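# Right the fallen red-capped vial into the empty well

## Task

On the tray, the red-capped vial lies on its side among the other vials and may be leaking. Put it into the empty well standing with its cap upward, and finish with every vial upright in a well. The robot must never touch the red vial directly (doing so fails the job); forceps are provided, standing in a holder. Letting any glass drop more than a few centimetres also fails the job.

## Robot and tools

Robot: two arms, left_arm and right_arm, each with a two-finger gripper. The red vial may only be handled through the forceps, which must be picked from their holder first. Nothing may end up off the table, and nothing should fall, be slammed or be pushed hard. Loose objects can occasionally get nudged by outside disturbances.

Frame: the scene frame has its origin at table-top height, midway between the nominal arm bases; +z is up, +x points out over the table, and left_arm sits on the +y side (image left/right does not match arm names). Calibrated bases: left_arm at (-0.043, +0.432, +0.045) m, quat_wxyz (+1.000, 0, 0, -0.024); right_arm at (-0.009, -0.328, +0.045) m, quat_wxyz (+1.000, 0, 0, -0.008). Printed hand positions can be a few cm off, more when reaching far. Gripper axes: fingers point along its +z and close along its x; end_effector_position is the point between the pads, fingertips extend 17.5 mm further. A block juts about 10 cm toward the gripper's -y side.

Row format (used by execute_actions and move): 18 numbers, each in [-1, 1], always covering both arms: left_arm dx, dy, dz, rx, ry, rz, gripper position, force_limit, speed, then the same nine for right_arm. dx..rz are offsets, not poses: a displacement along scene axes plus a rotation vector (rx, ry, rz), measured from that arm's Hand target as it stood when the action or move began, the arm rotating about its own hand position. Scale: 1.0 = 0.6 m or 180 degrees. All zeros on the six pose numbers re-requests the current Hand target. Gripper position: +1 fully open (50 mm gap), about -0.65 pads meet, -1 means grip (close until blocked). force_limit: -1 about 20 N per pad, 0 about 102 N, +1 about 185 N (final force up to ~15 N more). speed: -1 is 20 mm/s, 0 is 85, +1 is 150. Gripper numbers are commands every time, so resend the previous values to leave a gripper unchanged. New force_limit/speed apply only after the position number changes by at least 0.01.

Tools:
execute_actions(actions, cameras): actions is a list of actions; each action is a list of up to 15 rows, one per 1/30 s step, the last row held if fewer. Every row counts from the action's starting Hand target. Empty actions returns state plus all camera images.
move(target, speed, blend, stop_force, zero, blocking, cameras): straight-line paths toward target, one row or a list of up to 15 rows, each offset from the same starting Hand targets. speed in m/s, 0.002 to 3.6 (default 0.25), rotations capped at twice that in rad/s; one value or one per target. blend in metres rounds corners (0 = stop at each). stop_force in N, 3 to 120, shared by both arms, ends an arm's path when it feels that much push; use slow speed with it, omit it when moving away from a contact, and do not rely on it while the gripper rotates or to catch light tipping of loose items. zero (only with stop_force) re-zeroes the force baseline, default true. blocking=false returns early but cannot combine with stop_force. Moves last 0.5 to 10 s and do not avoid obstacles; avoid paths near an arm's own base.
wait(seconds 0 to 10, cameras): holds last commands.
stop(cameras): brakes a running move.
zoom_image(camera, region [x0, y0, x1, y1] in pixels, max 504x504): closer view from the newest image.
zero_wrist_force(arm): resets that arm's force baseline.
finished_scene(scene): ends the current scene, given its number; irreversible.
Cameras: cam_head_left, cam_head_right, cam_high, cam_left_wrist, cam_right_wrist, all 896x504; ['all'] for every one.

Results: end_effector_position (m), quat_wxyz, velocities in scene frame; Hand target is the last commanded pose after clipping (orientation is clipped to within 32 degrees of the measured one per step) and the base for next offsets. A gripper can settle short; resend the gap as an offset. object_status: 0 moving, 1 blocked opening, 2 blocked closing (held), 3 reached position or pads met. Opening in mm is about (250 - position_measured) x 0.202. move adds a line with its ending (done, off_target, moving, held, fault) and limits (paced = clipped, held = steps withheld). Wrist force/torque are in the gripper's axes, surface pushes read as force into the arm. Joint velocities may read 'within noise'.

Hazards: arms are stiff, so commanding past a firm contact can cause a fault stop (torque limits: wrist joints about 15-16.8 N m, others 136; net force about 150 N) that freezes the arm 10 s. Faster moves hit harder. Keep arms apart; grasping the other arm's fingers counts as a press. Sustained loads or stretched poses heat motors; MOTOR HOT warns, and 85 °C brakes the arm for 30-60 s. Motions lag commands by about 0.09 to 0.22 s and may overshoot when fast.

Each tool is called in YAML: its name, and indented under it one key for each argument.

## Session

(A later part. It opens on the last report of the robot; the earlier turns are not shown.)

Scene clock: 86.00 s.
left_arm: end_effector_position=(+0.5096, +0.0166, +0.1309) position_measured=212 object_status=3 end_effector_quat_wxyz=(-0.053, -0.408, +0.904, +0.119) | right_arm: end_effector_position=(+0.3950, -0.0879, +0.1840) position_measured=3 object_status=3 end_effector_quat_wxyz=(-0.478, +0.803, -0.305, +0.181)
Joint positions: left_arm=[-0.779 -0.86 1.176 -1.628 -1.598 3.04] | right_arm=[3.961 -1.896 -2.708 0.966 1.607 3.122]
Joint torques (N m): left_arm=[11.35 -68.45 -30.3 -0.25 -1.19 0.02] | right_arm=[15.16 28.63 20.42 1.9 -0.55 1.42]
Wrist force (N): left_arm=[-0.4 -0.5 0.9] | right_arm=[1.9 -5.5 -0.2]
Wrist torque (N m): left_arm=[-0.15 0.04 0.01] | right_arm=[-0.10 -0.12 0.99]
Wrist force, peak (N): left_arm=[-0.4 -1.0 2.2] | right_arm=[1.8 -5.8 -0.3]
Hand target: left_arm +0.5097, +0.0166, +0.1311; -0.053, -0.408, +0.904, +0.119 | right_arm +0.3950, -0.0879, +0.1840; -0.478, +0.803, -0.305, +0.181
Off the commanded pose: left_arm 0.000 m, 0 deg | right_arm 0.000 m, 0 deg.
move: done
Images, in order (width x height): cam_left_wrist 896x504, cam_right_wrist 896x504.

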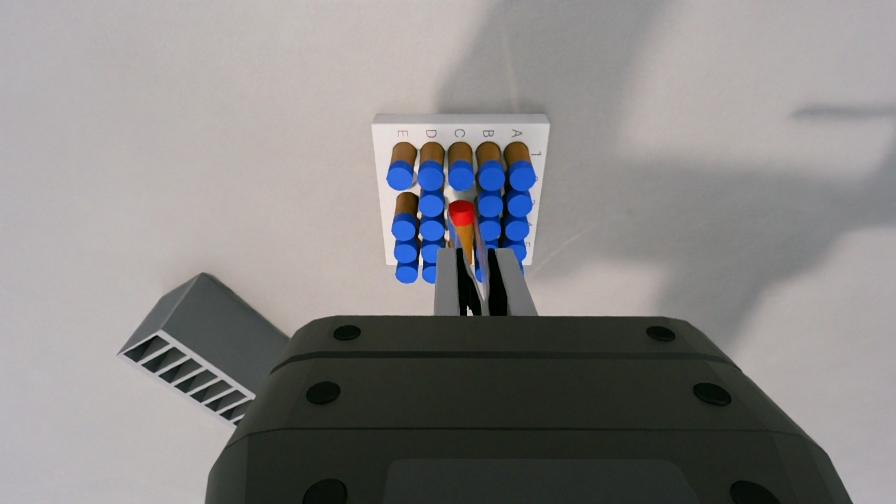

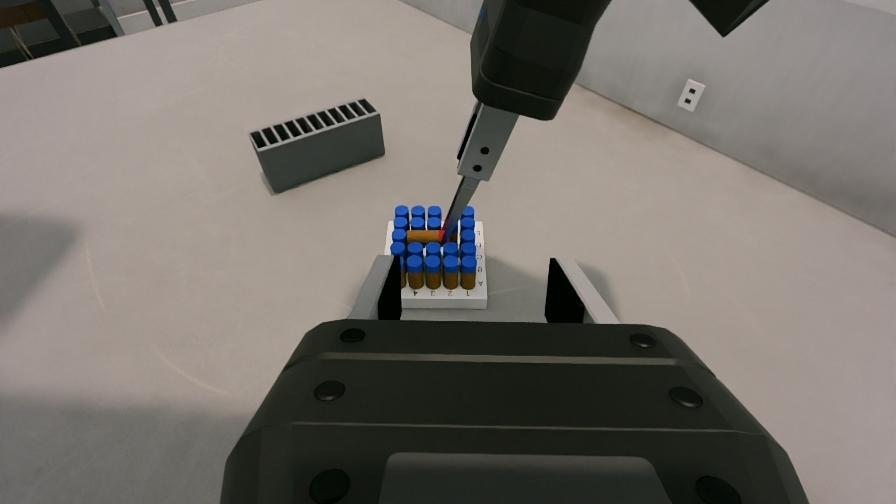

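move:
  target:
    - [0.0013, -0.0011, 0, 0, 0, 0, -0.4, -1, -1, 0, 0, 0, 0, 0, 0, 1, 1, 1]
    - [0.0013, -0.0011, -0.0325, 0, 0, 0, -0.4, -1, -1, 0, 0, 0, 0, 0, 0, 1, 1, 1]
  speed: 0.015
  stop_force: 3
  cameras: ["cam_left_wrist", "cam_right_wrist"]

zoom_image:
  camera: "cam_left_wrist"
  region: [410, 140, 510, 260]

zoom_image:
  camera: "cam_right_wrist"
  region: [380, 170, 500, 290]

Scene clock: 88.83 s.
left_arm: end_effector_position=(+0.5104, +0.0159, +0.1116) position_measured=212 object_status=3 end_effector_quat_wxyz=(-0.053, -0.408, +0.904, +0.119) | right_arm: end_effector_position=(+0.3950, -0.0879, +0.1840) position_measured=3 object_status=3 end_effector_quat_wxyz=(-0.478, +0.803, -0.305, +0.181)
Joint positions: left_arm=[-0.779 -0.841 1.196 -1.666 -1.598 3.04] | right_arm=[3.961 -1.896 -2.708 0.966 1.607 3.122]
Joint torques (N m): left_arm=[12.89 -67.32 -30.11 -0.55 1.42 1.45] | right_arm=[14.64 29.78 19.01 1.81 -0.53 1.48]
Wrist force (N): left_arm=[-0.6 -0.6 0.5] | right_arm=[1.5 -5.3 -0.4]
Wrist torque (N m): left_arm=[-0.23 0.07 0.00] | right_arm=[-0.05 -0.05 0.98]
Wrist force, peak (N): left_arm=[-0.5 -0.3 1.6] | right_arm=[1.7 -5.8 -0.2]
Hand target: left_arm +0.5104, +0.0159, +0.1116; -0.053, -0.408, +0.904, +0.119 | right_arm +0.3950, -0.0879, +0.1840; -0.478, +0.803, -0.305, +0.181
Off the commanded pose: left_arm 0.000 m, 0 deg | right_arm 0.000 m, 0 deg.
move: done
Images, in order (width x height): cam_left_wrist 896x504, cam_right_wrist 896x504.

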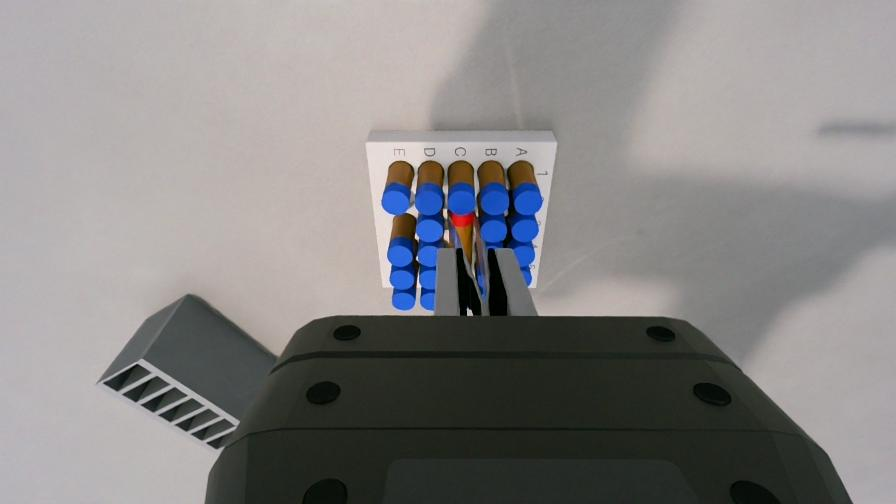

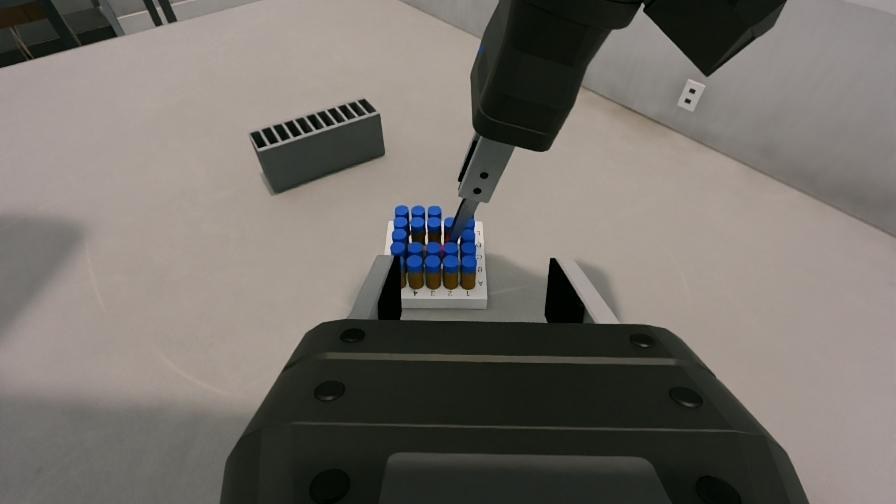

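Scaled by 4.200 from the camera's 896x504 image, which has a finer 1280x720 frame.

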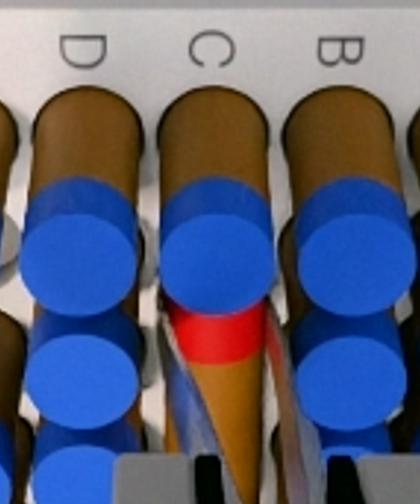

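Scaled by 4.200 from the camera's 896x504 image, which has a finer 1280x720 frame.

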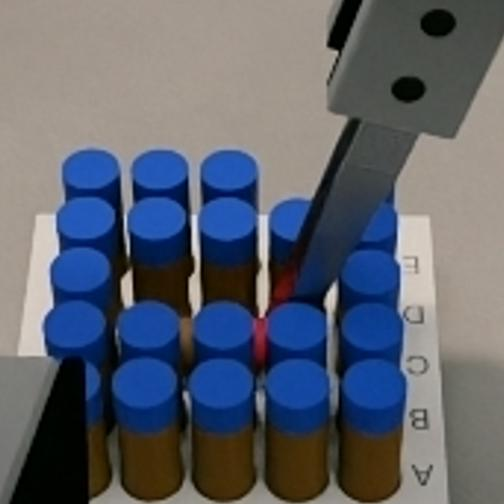

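move:
  target:
    - [0, 0, 0, 0, 0, 0, -0.34, -1, -1, 0, 0, 0, 0, 0, 0, 1, 1, 1]
  speed: 0.015
  cameras: ["cam_left_wrist", "cam_right_wrist"]

zoom_image:
  camera: "cam_left_wrist"
  region: [410, 140, 510, 260]

zoom_image:
  camera: "cam_right_wrist"
  region: [380, 170, 500, 290]

Scene clock: 89.47 s.
left_arm: end_effector_position=(+0.5104, +0.0159, +0.1116) position_measured=203 object_status=3 end_effector_quat_wxyz=(-0.053, -0.408, +0.904, +0.119) | right_arm: end_effector_position=(+0.3950, -0.0879, +0.1840) position_measured=3 object_status=3 end_effector_quat_wxyz=(-0.478, +0.803, -0.305, +0.181)
Joint positions: left_arm=[-0.779 -0.841 1.196 -1.666 -1.598 3.04] | right_arm=[3.961 -1.896 -2.708 0.966 1.607 3.122]
Joint torques (N m): left_arm=[12.62 -67.59 -28.82 -0.72 1.42 1.21] | right_arm=[14.18 30.38 19.51 1.86 -0.5 1.47]
Wrist force (N): left_arm=[-0.4 -0.8 1.0] | right_arm=[1.7 -5.6 -0.4]
Wrist torque (N m): left_arm=[-0.20 0.06 0.00] | right_arm=[-0.11 -0.09 0.99]
Wrist force, peak (N): left_arm=[-0.6 -0.5 1.2] | right_arm=[1.6 -5.8 -0.5]
Hand target: left_arm +0.5104, +0.0159, +0.1116; -0.053, -0.408, +0.904, +0.119 | right_arm +0.3950, -0.0879, +0.1840; -0.478, +0.803, -0.305, +0.181
Off the commanded pose: left_arm 0.000 m, 0 deg | right_arm 0.000 m, 0 deg.
move: done
Images, in order (width x height): cam_left_wrist 896x504, cam_right_wrist 896x504.

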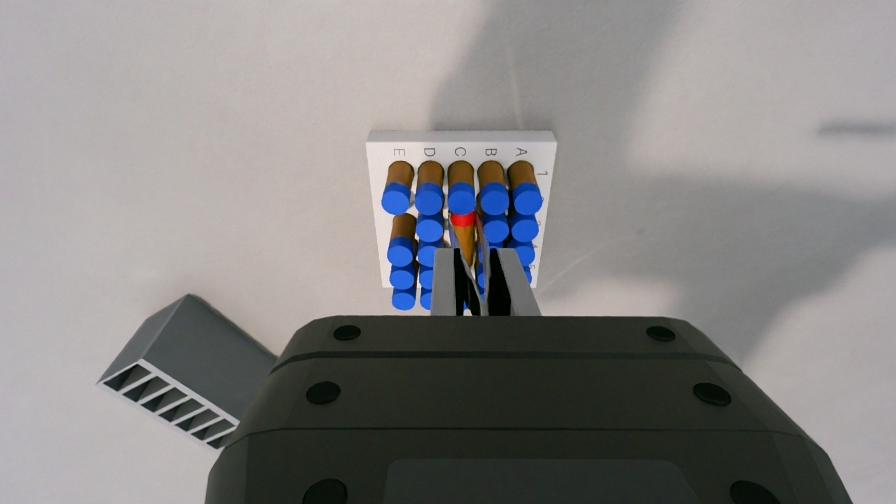

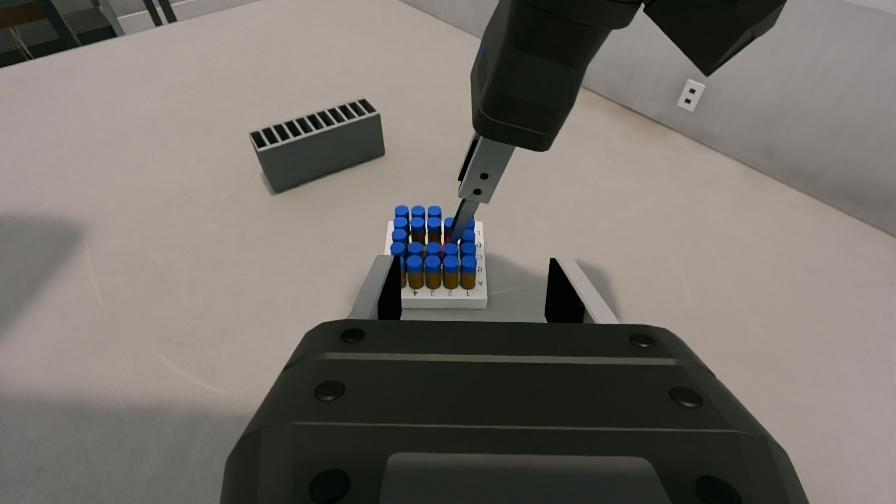

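Scaled by 4.200 from the camera's 896x504 image, which has a finer 1280x720 frame.

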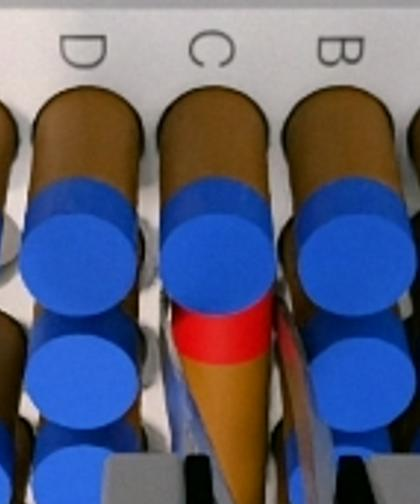

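Scaled by 4.200 from the camera's 896x504 image, which has a finer 1280x720 frame.

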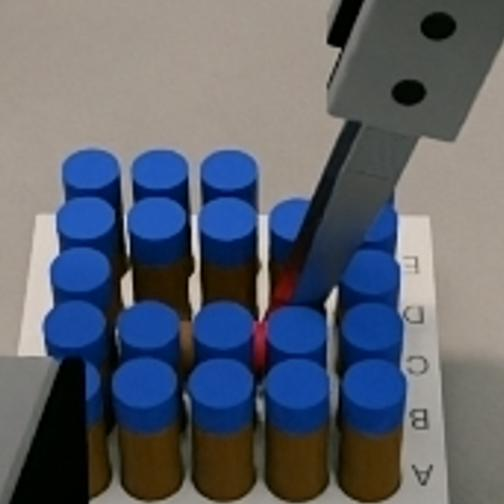

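move:
  target:
    - [0,0,0.0667,0,0,0,-0.34,-1,-1,0,0,0,0,0,0,1,1,1]
    - [0,0,0.22,0,0,0,-0.34,-1,-1,0,0,0,0,0,0,1,1,1]
  speed: [0.02,0.08]
  cameras: ["cam_left_wrist","cam_right_wrist"]

Scene clock: 94.17 s.
left_arm: end_effector_position=(+0.5104, +0.0159, +0.2437) position_measured=203 object_status=3 end_effector_quat_wxyz=(-0.053, -0.408, +0.904, +0.118) | right_arm: end_effector_position=(+0.3950, -0.0879, +0.1840) position_measured=3 object_status=3 end_effector_quat_wxyz=(-0.478, +0.803, -0.305, +0.181)
Joint positions: left_arm=[-0.779 -0.914 0.975 -1.373 -1.598 3.04] | right_arm=[3.961 -1.896 -2.708 0.966 1.607 3.122]
Joint torques (N m): left_arm=[9.65 -42.54 -24.48 -2.87 0.78 -0.47] | right_arm=[14.88 29.87 18.3 1.83 -0.44 1.49]
Wrist force (N): left_arm=[-0.4 -0.5 1.0] | right_arm=[2.0 -5.7 -0.3]
Wrist torque (N m): left_arm=[-0.17 0.04 0.00] | right_arm=[-0.13 -0.13 0.99]
Wrist force, peak (N): left_arm=[-0.7 -1.0 2.1] | right_arm=[2.0 -5.8 -0.4]
Hand target: left_arm +0.5104, +0.0159, +0.2436; -0.053, -0.408, +0.904, +0.119 | right_arm +0.3950, -0.0879, +0.1840; -0.478, +0.803, -0.305, +0.181
Off the commanded pose: left_arm 0.000 m, 0 deg | right_arm 0.000 m, 0 deg.
move: done
Images, in order (width x height): cam_left_wrist 896x504, cam_right_wrist 896x504.

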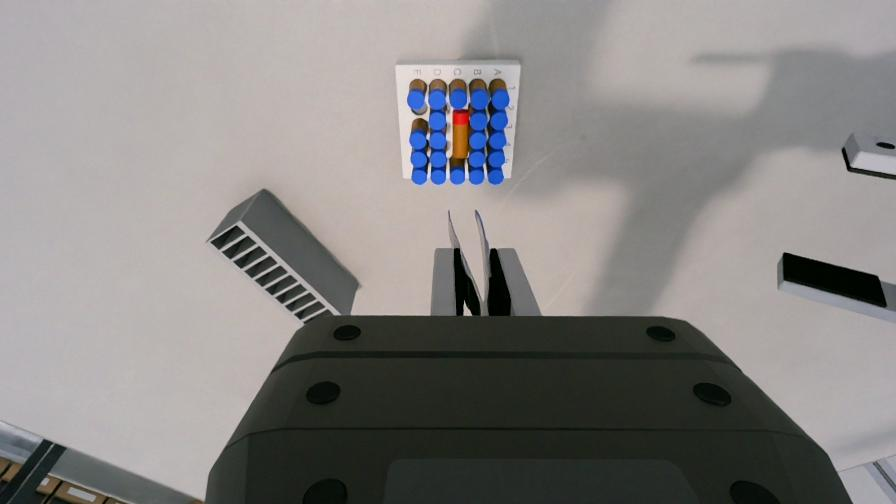

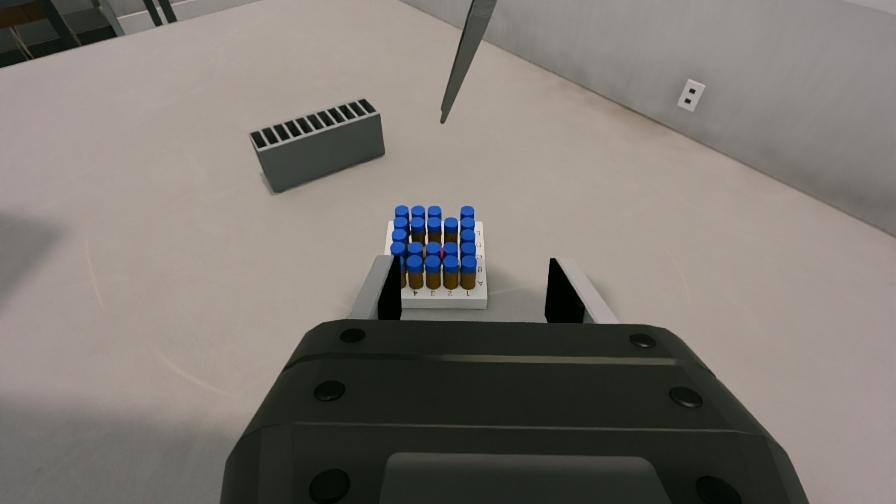

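move:
  target:
    - [0.0047,-0.001,0,0.1094,-0.0968,0.4782,-0.34,-1,-1,0,0,0,0,0,0,1,1,1]
    - [0.0093,-0.0023,0,0.2188,-0.1937,0.9564,-0.34,-1,-1,0,0,0,0,0,0,1,1,1]
  speed: 0.22
  blend: 0.01
  cameras: ["cam_left_wrist","cam_right_wrist"]

Scene clock: 102.97 s.
left_arm: end_effector_position=(+0.5160, +0.0145, +0.2436) position_measured=203 object_status=3 end_effector_quat_wxyz=(-0.151, +0.899, +0.406, -0.068) end_effector_velocity=(+0.000, +0.000, +0.000) end_effector_angular_velocity=(+0.002, -0.002, +0.004) | right_arm: end_effector_position=(+0.3950, -0.0879, +0.1840) position_measured=3 object_status=3 end_effector_quat_wxyz=(-0.478, +0.803, -0.305, +0.181)
Joint positions: left_arm=[-0.772 -0.838 0.843 -1.245 -1.602 -0.094] | right_arm=[3.961 -1.896 -2.708 0.966 1.607 3.122]
Joint velocities: left_arm=[0 0 0 0 0.001 -0.005] | right_arm=[within noise]
Joint torques (N m): left_arm=[3.9 -50.59 -21.39 -1.34 1.26 -1.41] | right_arm=[14.08 29.54 19.48 2.09 -0.35 1.54]
Wrist force (N): left_arm=[-0.4 -0.1 0.1] | right_arm=[2.0 -5.4 -0.4]
Wrist torque (N m): left_arm=[-0.06 0.07 -0.05] | right_arm=[-0.09 -0.13 0.99]
Wrist force, peak (N): left_arm=[-0.5 -0.7 1.2] | right_arm=[1.9 -5.9 -0.5]
Hand target: left_arm +0.5160, +0.0145, +0.2436; -0.151, +0.899, +0.406, -0.068 | right_arm +0.3950, -0.0879, +0.1840; -0.478, +0.803, -0.305, +0.181
Off the commanded pose: left_arm 0.000 m, 0 deg | right_arm 0.000 m, 0 deg.
move: done
Images, in order (width x height): cam_left_wrist 896x504, cam_right_wrist 896x504.

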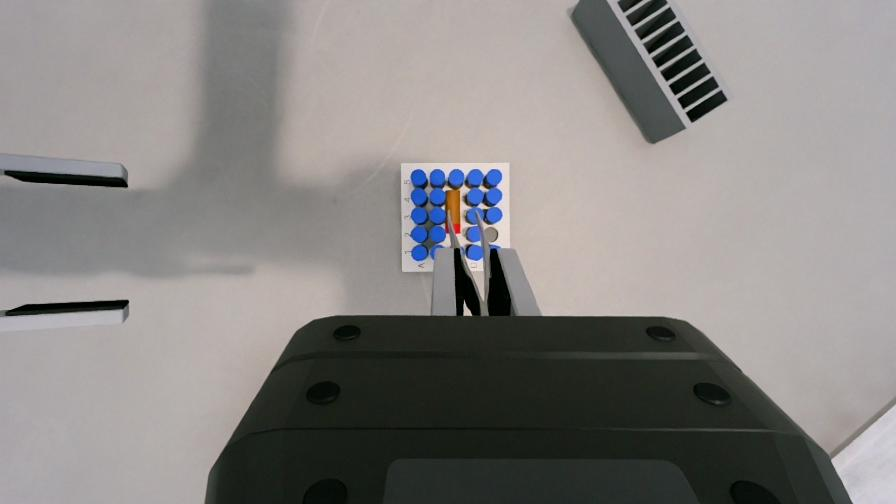

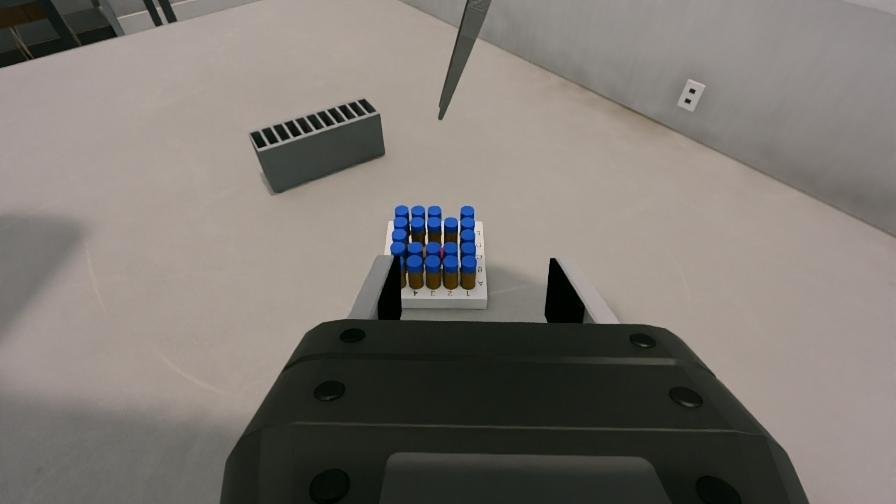

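move:
  target: [0,0,-0.115,0,0,0,-0.34,-1,-1,0,0,0,0,0,0,1,1,1]
  speed: 0.08
  cameras: ["cam_left_wrist"]

zoom_image:
  camera: "cam_left_wrist"
  region: [350, 130, 570, 254]

Scene clock: 104.33 s.
left_arm: end_effector_position=(+0.5160, +0.0145, +0.1745) position_measured=203 object_status=3 end_effector_quat_wxyz=(-0.151, +0.899, +0.406, -0.068) | right_arm: end_effector_position=(+0.3950, -0.0879, +0.1840) position_measured=3 object_status=3 end_effector_quat_wxyz=(-0.478, +0.803, -0.305, +0.181)
Joint positions: left_arm=[-0.772 -0.82 0.989 -1.409 -1.602 -0.094] | right_arm=[3.961 -1.896 -2.708 0.966 1.607 3.122]
Joint torques (N m): left_arm=[-12.08 -68.32 -23.49 -1.55 1.12 -1.47] | right_arm=[15.02 29.68 18.94 2.09 -0.33 1.33]
Wrist force (N): left_arm=[-0.4 0.0 0.3] | right_arm=[1.7 -5.6 -0.1]
Wrist torque (N m): left_arm=[-0.04 0.07 -0.05] | right_arm=[-0.11 -0.08 0.99]
Wrist force, peak (N): left_arm=[-0.5 0.6 1.4] | right_arm=[1.8 -5.8 -0.4]
Hand target: left_arm +0.5160, +0.0145, +0.1746; -0.151, +0.899, +0.406, -0.068 | right_arm +0.3950, -0.0879, +0.1840; -0.478, +0.803, -0.305, +0.181
Off the commanded pose: left_arm 0.000 m, 0 deg | right_arm 0.000 m, 0 deg.
move: done
Images, in order (width x height): cam_left_wrist 896x504.

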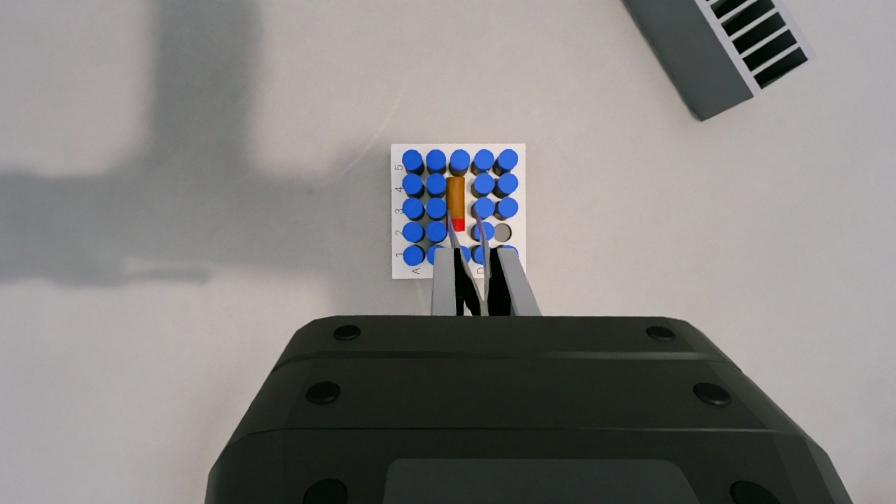

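Scaled by 2.291 from the camera's 896x504 image, which has a finer 1280x720 frame.

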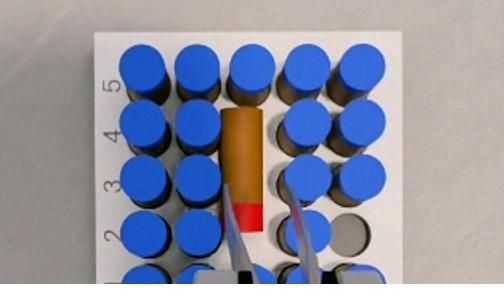

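move:
  target: [0,0,-0.0483,0,0,0,-0.34,-1,-1,0,0,0,0,0,0,1,1,1]
  speed: 0.03
  cameras: ["cam_left_wrist","cam_right_wrist"]

zoom_image:
  camera: "cam_left_wrist"
  region: [380, 160, 540, 250]

zoom_image:
  camera: "cam_right_wrist"
  region: [360, 170, 520, 290]

Scene clock: 105.97 s.
left_arm: end_effector_position=(+0.5160, +0.0145, +0.1454) position_measured=203 object_status=3 end_effector_quat_wxyz=(-0.151, +0.899, +0.406, -0.068) end_effector_velocity=(+0.000, -0.001, +0.002) end_effector_angular_velocity=(+0.001, +0.000, -0.001) | right_arm: end_effector_position=(+0.3950, -0.0879, +0.1840) position_measured=3 object_status=3 end_effector_quat_wxyz=(-0.478, +0.803, -0.305, +0.181)
Joint positions: left_arm=[-0.772 -0.804 1.037 -1.472 -1.602 -0.094] | right_arm=[3.961 -1.896 -2.708 0.966 1.607 3.122]
Joint velocities: left_arm=[-0.001 0 -0.004 0.005 0 0] | right_arm=[within noise]
Joint torques (N m): left_arm=[-12.56 -64.44 -29.76 -0.09 1.8 -1.36] | right_arm=[14.43 28.84 18.16 2.07 -0.41 1.44]
Wrist force (N): left_arm=[-0.5 0.1 0.2] | right_arm=[1.9 -5.3 -0.1]
Wrist torque (N m): left_arm=[-0.03 0.10 -0.04] | right_arm=[-0.07 -0.12 0.99]
Wrist force, peak (N): left_arm=[-0.6 -0.4 -0.6] | right_arm=[1.9 -5.8 -0.4]
Hand target: left_arm +0.5160, +0.0145, +0.1456; -0.151, +0.899, +0.406, -0.068 | right_arm +0.3950, -0.0879, +0.1840; -0.478, +0.803, -0.305, +0.181
Off the commanded pose: left_arm 0.000 m, 0 deg | right_arm 0.000 m, 0 deg.
move: done
Images, in order (width x height): cam_left_wrist 896x504, cam_right_wrist 896x504.

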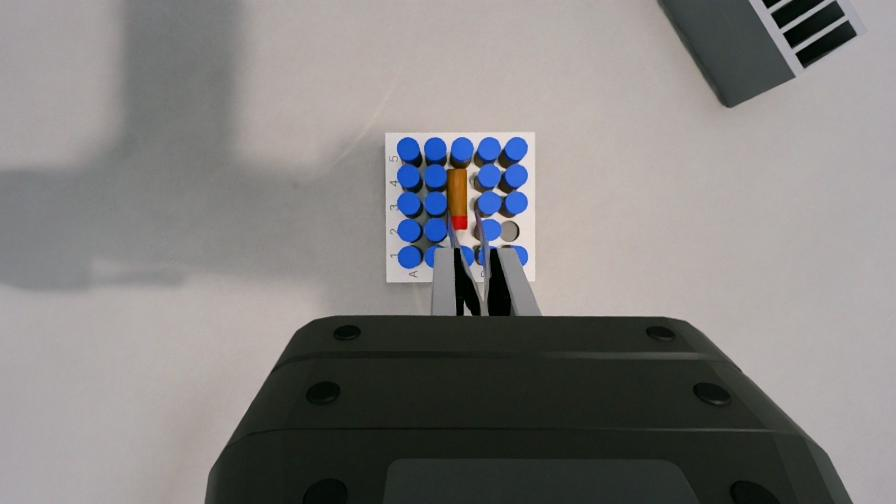

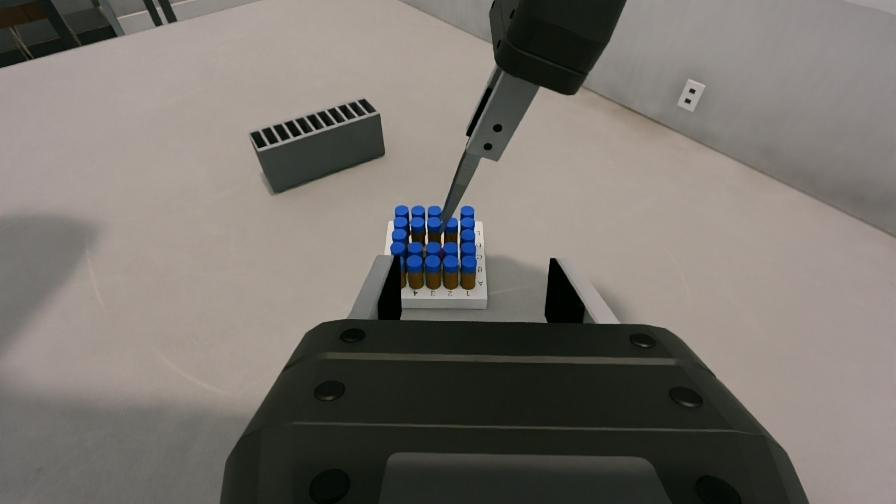

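Scaled by 3.150 from the camera's 896x504 image, which has a finer 1280x720 frame.

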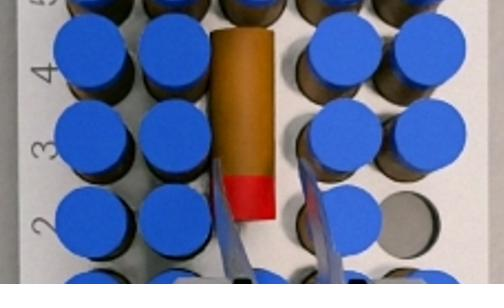

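Scaled by 3.150 from the camera's 896x504 image, which has a finer 1280x720 frame.

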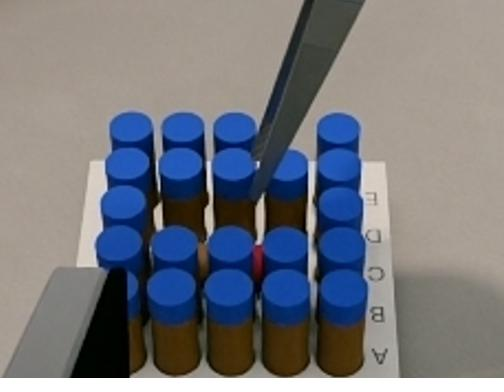

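move:
  target: [0.0012,-0.001,-0.028,0,0,0,-0.34,-1,-1,0,0,0,0,0,0,1,1,1]
  speed: 0.02
  stop_force: 3
  cameras: ["cam_left_wrist","cam_right_wrist"]

zoom_image:
  camera: "cam_left_wrist"
  region: [380, 160, 540, 250]

zoom_image:
  camera: "cam_right_wrist"
  region: [380, 180, 500, 290]

Scene clock: 109.13 s.
left_arm: end_effector_position=(+0.5167, +0.0139, +0.1288) position_measured=203 object_status=3 end_effector_quat_wxyz=(-0.151, +0.899, +0.406, -0.068) | right_arm: end_effector_position=(+0.3950, -0.0879, +0.1840) position_measured=3 object_status=3 end_effector_quat_wxyz=(-0.478, +0.803, -0.305, +0.181)
Joint positions: left_arm=[-0.772 -0.791 1.056 -1.505 -1.602 -0.094] | right_arm=[3.961 -1.896 -2.708 0.966 1.607 3.122]
Joint torques (N m): left_arm=[12.88 -69.74 -28.66 -0.15 1.53 1.24] | right_arm=[14.17 29.49 18.67 1.94 -0.43 1.62]
Wrist force (N): left_arm=[-0.2 0.1 0.3] | right_arm=[1.8 -5.7 -0.4]
Wrist torque (N m): left_arm=[-0.03 0.05 -0.05] | right_arm=[-0.13 -0.11 0.99]
Wrist force, peak (N): left_arm=[-0.7 0.0 0.1] | right_arm=[1.6 -6.0 -0.3]
Hand target: left_arm +0.5167, +0.0139, +0.1288; -0.151, +0.899, +0.406, -0.068 | right_arm +0.3950, -0.0879, +0.1840; -0.478, +0.803, -0.305, +0.181
Off the commanded pose: left_arm 0.000 m, 0 deg | right_arm 0.000 m, 0 deg.
move: done
Images, in order (width x height): cam_left_wrist 896x504, cam_right_wrist 896x504.

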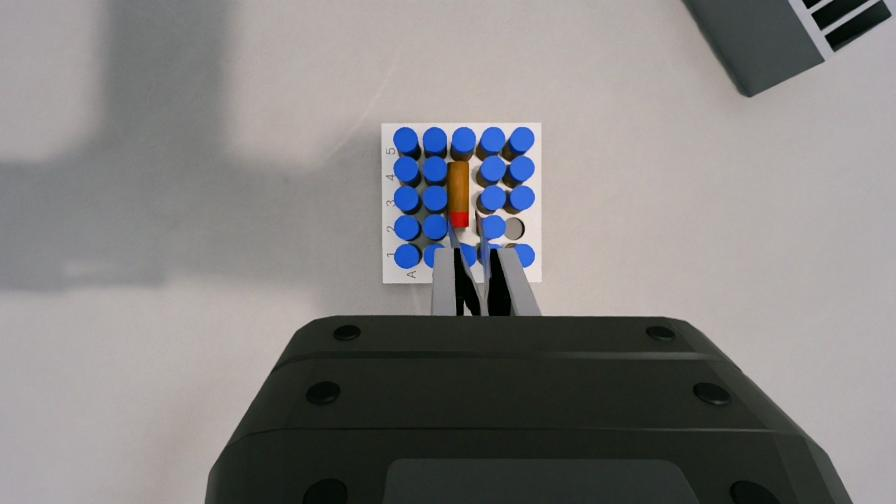

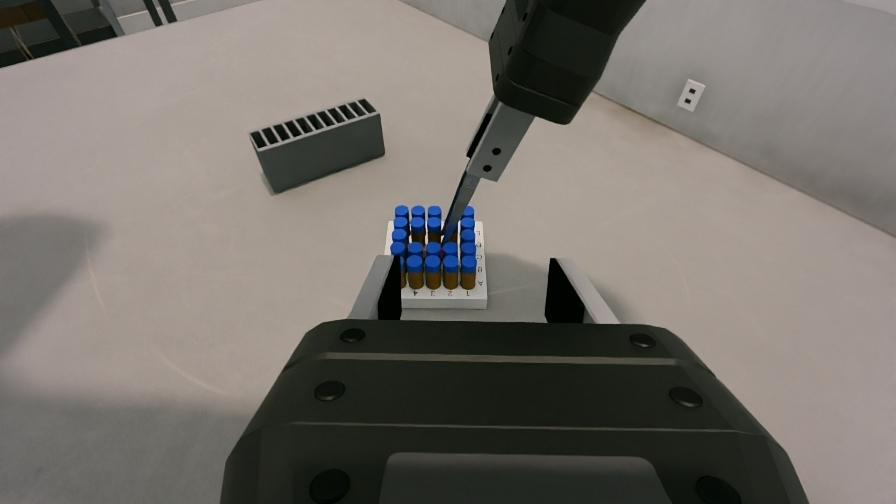

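Scaled by 3.150 from the camera's 896x504 image, which has a finer 1280x720 frame.

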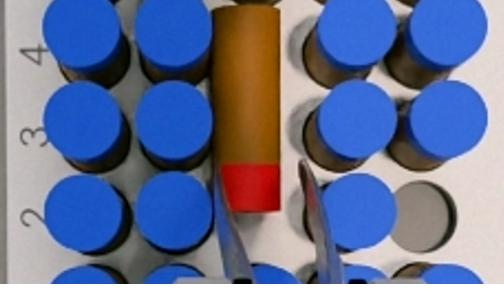

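Scaled by 4.200 from the camera's 896x504 image, which has a finer 1280x720 frame.

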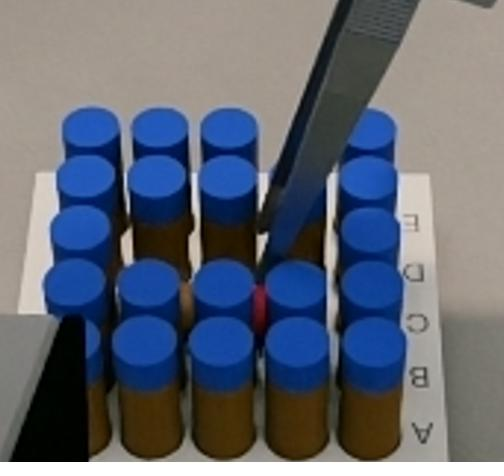

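move:
  target: [0.0005,-0.0004,-0.0315,0,0,0,-0.34,-1,-1,0,0,0,0,0,0,1,1,1]
  speed: 0.01
  stop_force: 3
  cameras: ["cam_left_wrist","cam_right_wrist"]

zoom_image:
  camera: "cam_left_wrist"
  region: [380, 160, 540, 250]

zoom_image:
  camera: "cam_right_wrist"
  region: [380, 180, 500, 290]

Scene clock: 111.97 s.
left_arm: end_effector_position=(+0.5170, +0.0137, +0.1098) position_measured=203 object_status=3 end_effector_quat_wxyz=(-0.151, +0.899, +0.406, -0.068) | right_arm: end_effector_position=(+0.3950, -0.0879, +0.1840) position_measured=3 object_status=3 end_effector_quat_wxyz=(-0.478, +0.803, -0.305, +0.181)
Joint positions: left_arm=[-0.772 -0.775 1.079 -1.543 -1.602 -0.094] | right_arm=[3.961 -1.896 -2.708 0.966 1.607 3.122]
Joint torques (N m): left_arm=[13.73 -64.54 -29.82 -0.12 1.56 1.23] | right_arm=[13.97 29.76 19.03 2.02 -0.22 1.37]
Wrist force (N): left_arm=[-0.4 0.2 0.2] | right_arm=[1.8 -5.5 -0.3]
Wrist torque (N m): left_arm=[-0.01 0.08 -0.04] | right_arm=[-0.10 -0.09 0.99]
Wrist force, peak (N): left_arm=[-0.5 0.2 0.6] | right_arm=[2.0 -5.8 -0.4]
Hand target: left_arm +0.5170, +0.0137, +0.1099; -0.151, +0.899, +0.406, -0.068 | right_arm +0.3950, -0.0879, +0.1840; -0.478, +0.803, -0.305, +0.181
Off the commanded pose: left_arm 0.000 m, 0 deg | right_arm 0.000 m, 0 deg.
move: done
Images, in order (width x height): cam_left_wrist 896x504, cam_right_wrist 896x504.

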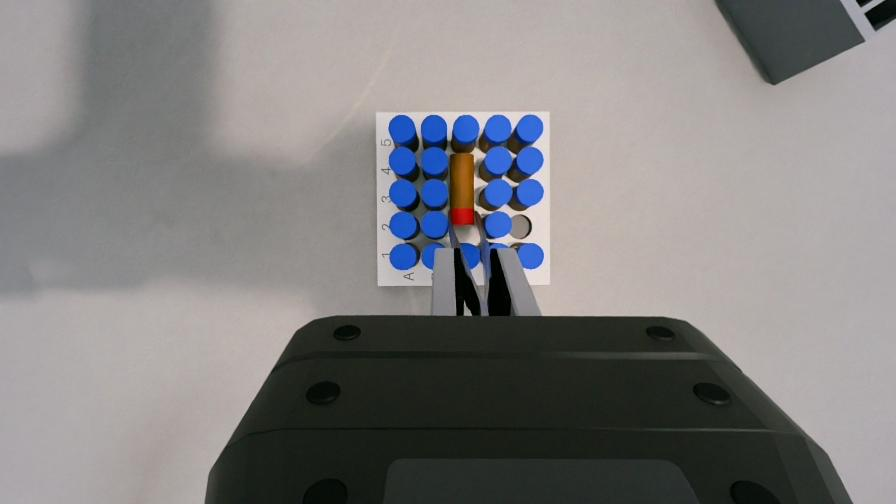

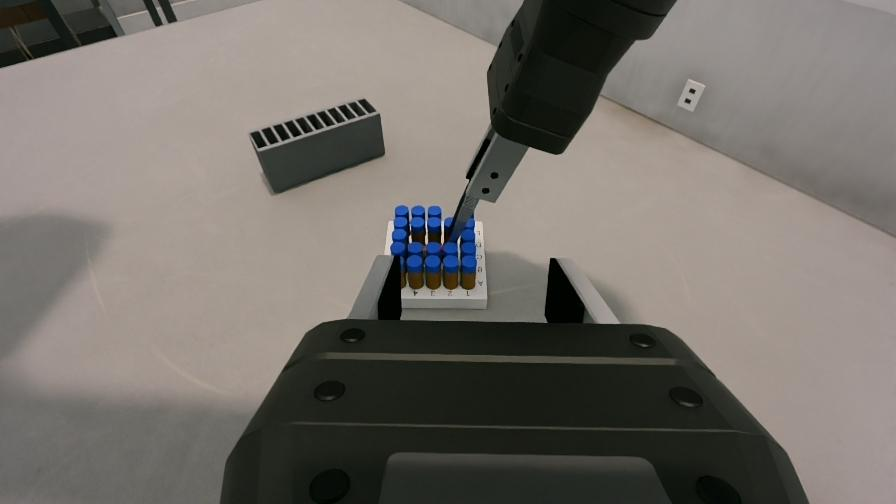

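Scaled by 3.150 from the camera's 896x504 image, which has a finer 1280x720 frame.

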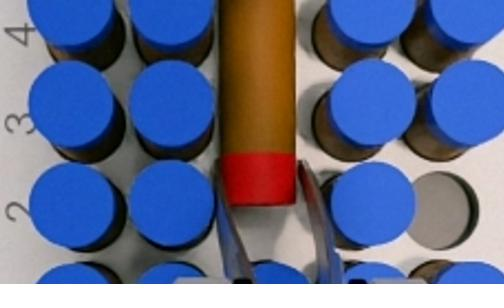

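Scaled by 4.200 from the camera's 896x504 image, which has a finer 1280x720 frame.

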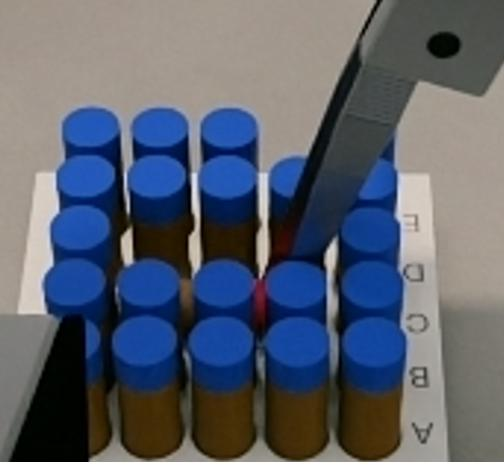

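move:
  target: [0,0,0,0,0,0,-0.40,-1,-1,0,0,0,0,0,0,1,1,1]
  cameras: ["cam_left_wrist"]

zoom_image:
  camera: "cam_left_wrist"
  region: [380, 160, 540, 250]

Scene clock: 112.67 s.
left_arm: end_effector_position=(+0.5170, +0.0137, +0.1099) position_measured=212 object_status=3 end_effector_quat_wxyz=(-0.151, +0.899, +0.406, -0.068) | right_arm: end_effector_position=(+0.3950, -0.0879, +0.1840) position_measured=3 object_status=3 end_effector_quat_wxyz=(-0.478, +0.803, -0.305, +0.181)
Joint positions: left_arm=[-0.772 -0.775 1.079 -1.543 -1.602 -0.094] | right_arm=[3.961 -1.896 -2.708 0.966 1.607 3.122]
Joint torques (N m): left_arm=[14.11 -69.7 -28.99 -0.28 1.43 1.27] | right_arm=[14.43 29.83 18.75 2.05 -0.54 1.23]
Wrist force (N): left_arm=[-0.4 0.2 0.2] | right_arm=[1.8 -5.4 -0.4]
Wrist torque (N m): left_arm=[-0.01 0.07 -0.04] | right_arm=[-0.08 -0.10 0.99]
Wrist force, peak (N): left_arm=[-0.6 0.1 0.0] | right_arm=[1.8 -5.8 -0.4]
Hand target: left_arm +0.5170, +0.0137, +0.1099; -0.151, +0.899, +0.406, -0.068 | right_arm +0.3950, -0.0879, +0.1840; -0.478, +0.803, -0.305, +0.181
Off the commanded pose: left_arm 0.000 m, 0 deg | right_arm 0.000 m, 0 deg.
move: done
Images, in order (width x height): cam_left_wrist 896x504.

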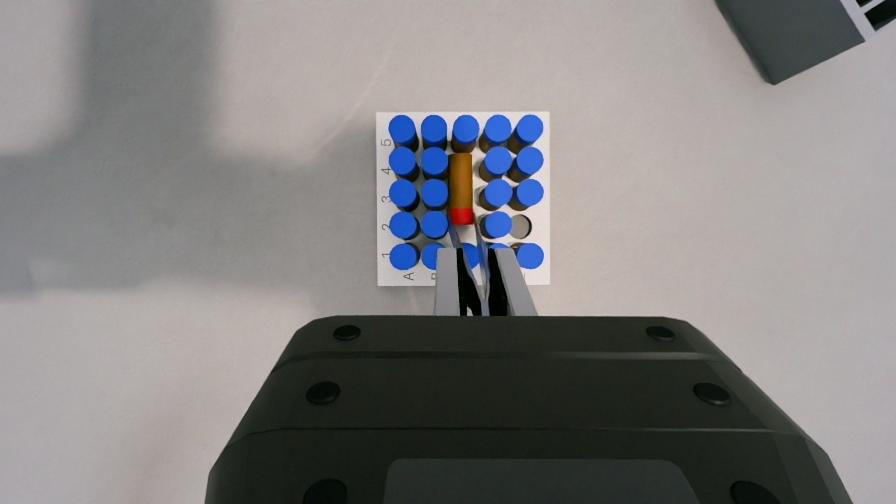

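Scaled by 3.150 from the camera's 896x504 image, which has a finer 1280x720 frame.

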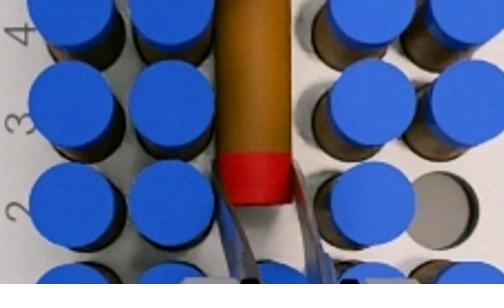

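move:
  target: [0,0,0.01,0,0,0,-0.40,-1,-1,0,0,0,0,0,0,1,1,1]
  speed: 0.01
  cameras: ["cam_left_wrist"]

zoom_image:
  camera: "cam_left_wrist"
  region: [380, 160, 540, 250]

Scene clock: 113.63 s.
left_arm: end_effector_position=(+0.5170, +0.0137, +0.1160) position_measured=212 object_status=3 end_effector_quat_wxyz=(-0.151, +0.899, +0.406, -0.068) | right_arm: end_effector_position=(+0.3950, -0.0879, +0.1840) position_measured=3 object_status=3 end_effector_quat_wxyz=(-0.478, +0.803, -0.305, +0.181)
Joint positions: left_arm=[-0.772 -0.78 1.071 -1.531 -1.602 -0.094] | right_arm=[3.961 -1.896 -2.708 0.966 1.607 3.122]
Joint torques (N m): left_arm=[13.5 -63.26 -22.81 -2.16 1.31 1.22] | right_arm=[14.51 29.62 19.47 1.92 -0.45 1.33]
Wrist force (N): left_arm=[-0.4 0.0 0.3] | right_arm=[1.8 -5.8 -0.5]
Wrist torque (N m): left_arm=[-0.05 0.08 -0.04] | right_arm=[-0.14 -0.11 0.99]
Wrist force, peak (N): left_arm=[-0.6 0.1 0.4] | right_arm=[1.8 -5.8 -0.5]
Hand target: left_arm +0.5170, +0.0137, +0.1159; -0.151, +0.899, +0.406, -0.068 | right_arm +0.3950, -0.0879, +0.1840; -0.478, +0.803, -0.305, +0.181
Off the commanded pose: left_arm 0.000 m, 0 deg | right_arm 0.000 m, 0 deg.
move: done
Images, in order (width x height): cam_left_wrist 896x504.

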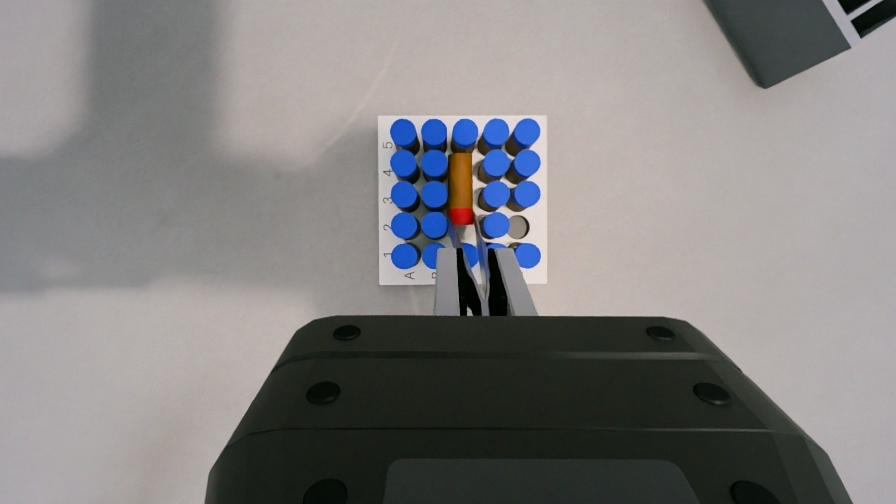

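Scaled by 3.150 from the camera's 896x504 image, which has a finer 1280x720 frame.

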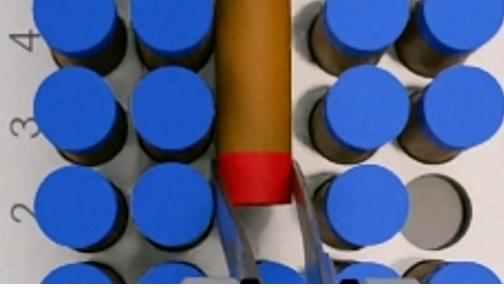

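move:
  target:
    - [0,0,0.05,0,0,0,-0.40,-1,-1,0,0,0,0,0,0,1,1,1]
    - [0,0,0.09,0,0,0,-0.40,-1,-1,0,0,0,0,0,0,1,1,1]
  speed: 0.02
  blend: 0.01
  cameras: ["cam_left_wrist","cam_right_wrist"]

zoom_image:
  camera: "cam_left_wrist"
  region: [380, 160, 540, 250]

zoom_image:
  camera: "cam_right_wrist"
  region: [380, 130, 540, 250]

Scene clock: 116.70 s.
left_arm: end_effector_position=(+0.5170, +0.0137, +0.1701) position_measured=212 object_status=3 end_effector_quat_wxyz=(-0.151, +0.899, +0.406, -0.068) end_effector_velocity=(+0.001, +0.001, -0.001) end_effector_angular_velocity=(-0.001, -0.001, +0.002) | right_arm: end_effector_position=(+0.3950, -0.0879, +0.1840) position_measured=3 object_status=3 end_effector_quat_wxyz=(-0.478, +0.803, -0.305, +0.181)
Joint positions: left_arm=[-0.772 -0.815 0.991 -1.416 -1.602 -0.094] | right_arm=[3.961 -1.896 -2.708 0.966 1.607 3.122]
Joint velocities: left_arm=[0.002 0 0.003 -0.005 0 -0.001] | right_arm=[within noise]
Joint torques (N m): left_arm=[12.02 -57.15 -17.46 -3.89 1.46 0.64] | right_arm=[14.53 30.38 19.05 2.18 -0.31 1.42]
Wrist force (N): left_arm=[-0.3 0.0 0.2] | right_arm=[1.8 -5.5 -0.3]
Wrist torque (N m): left_arm=[-0.05 0.06 -0.05] | right_arm=[-0.09 -0.10 0.99]
Wrist force, peak (N): left_arm=[-0.4 0.4 0.9] | right_arm=[1.5 -6.2 -0.3]
Hand target: left_arm +0.5170, +0.0137, +0.1699; -0.151, +0.899, +0.406, -0.068 | right_arm +0.3950, -0.0879, +0.1840; -0.478, +0.803, -0.305, +0.181
Off the commanded pose: left_arm 0.000 m, 0 deg | right_arm 0.000 m, 0 deg.
move: done
Images, in order (width x height): cam_left_wrist 896x504, cam_right_wrist 896x504.

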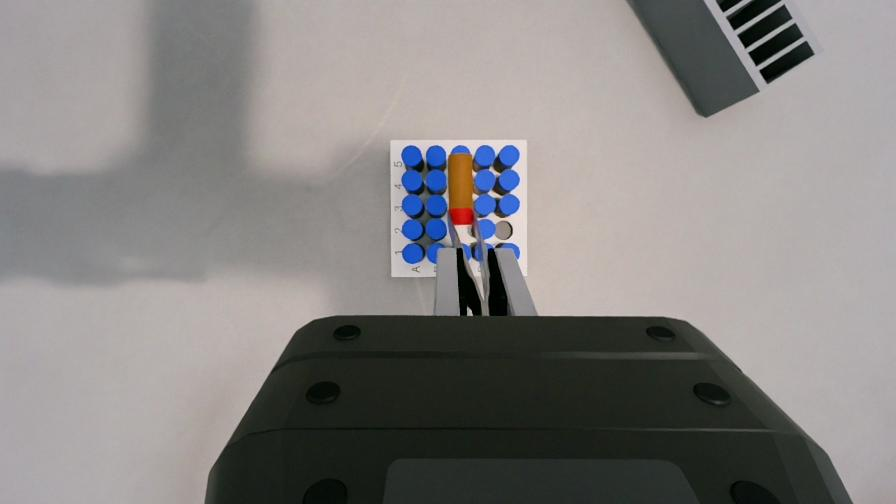

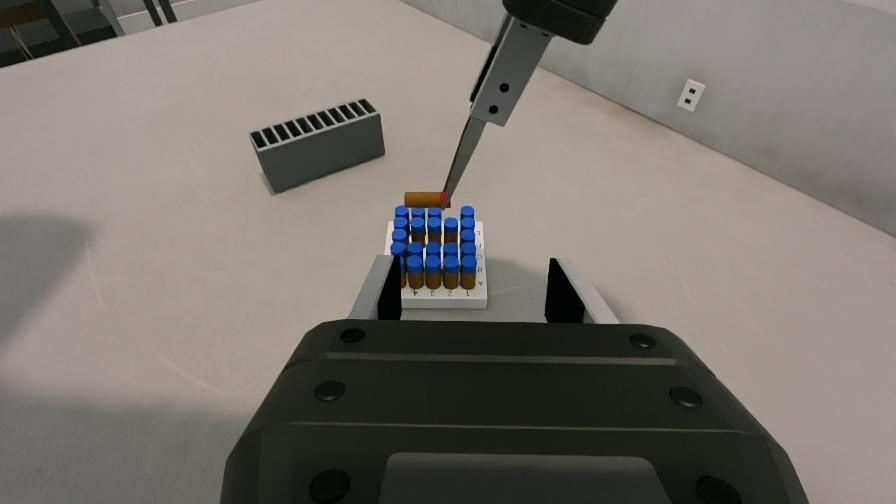

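Scaled by 3.150 from the camera's 896x504 image, which has a finer 1280x720 frame.

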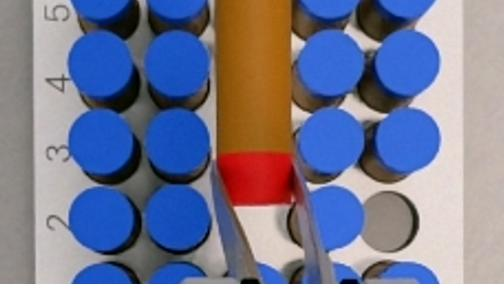

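Scaled by 3.150 from the camera's 896x504 image, which has a finer 1280x720 frame.

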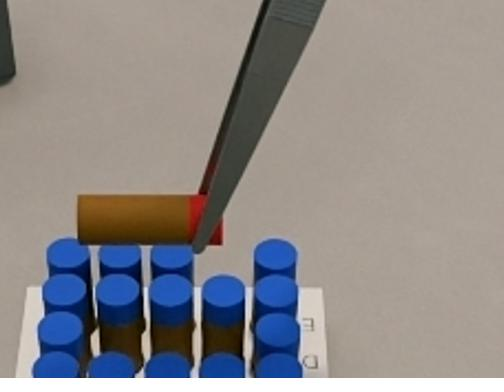

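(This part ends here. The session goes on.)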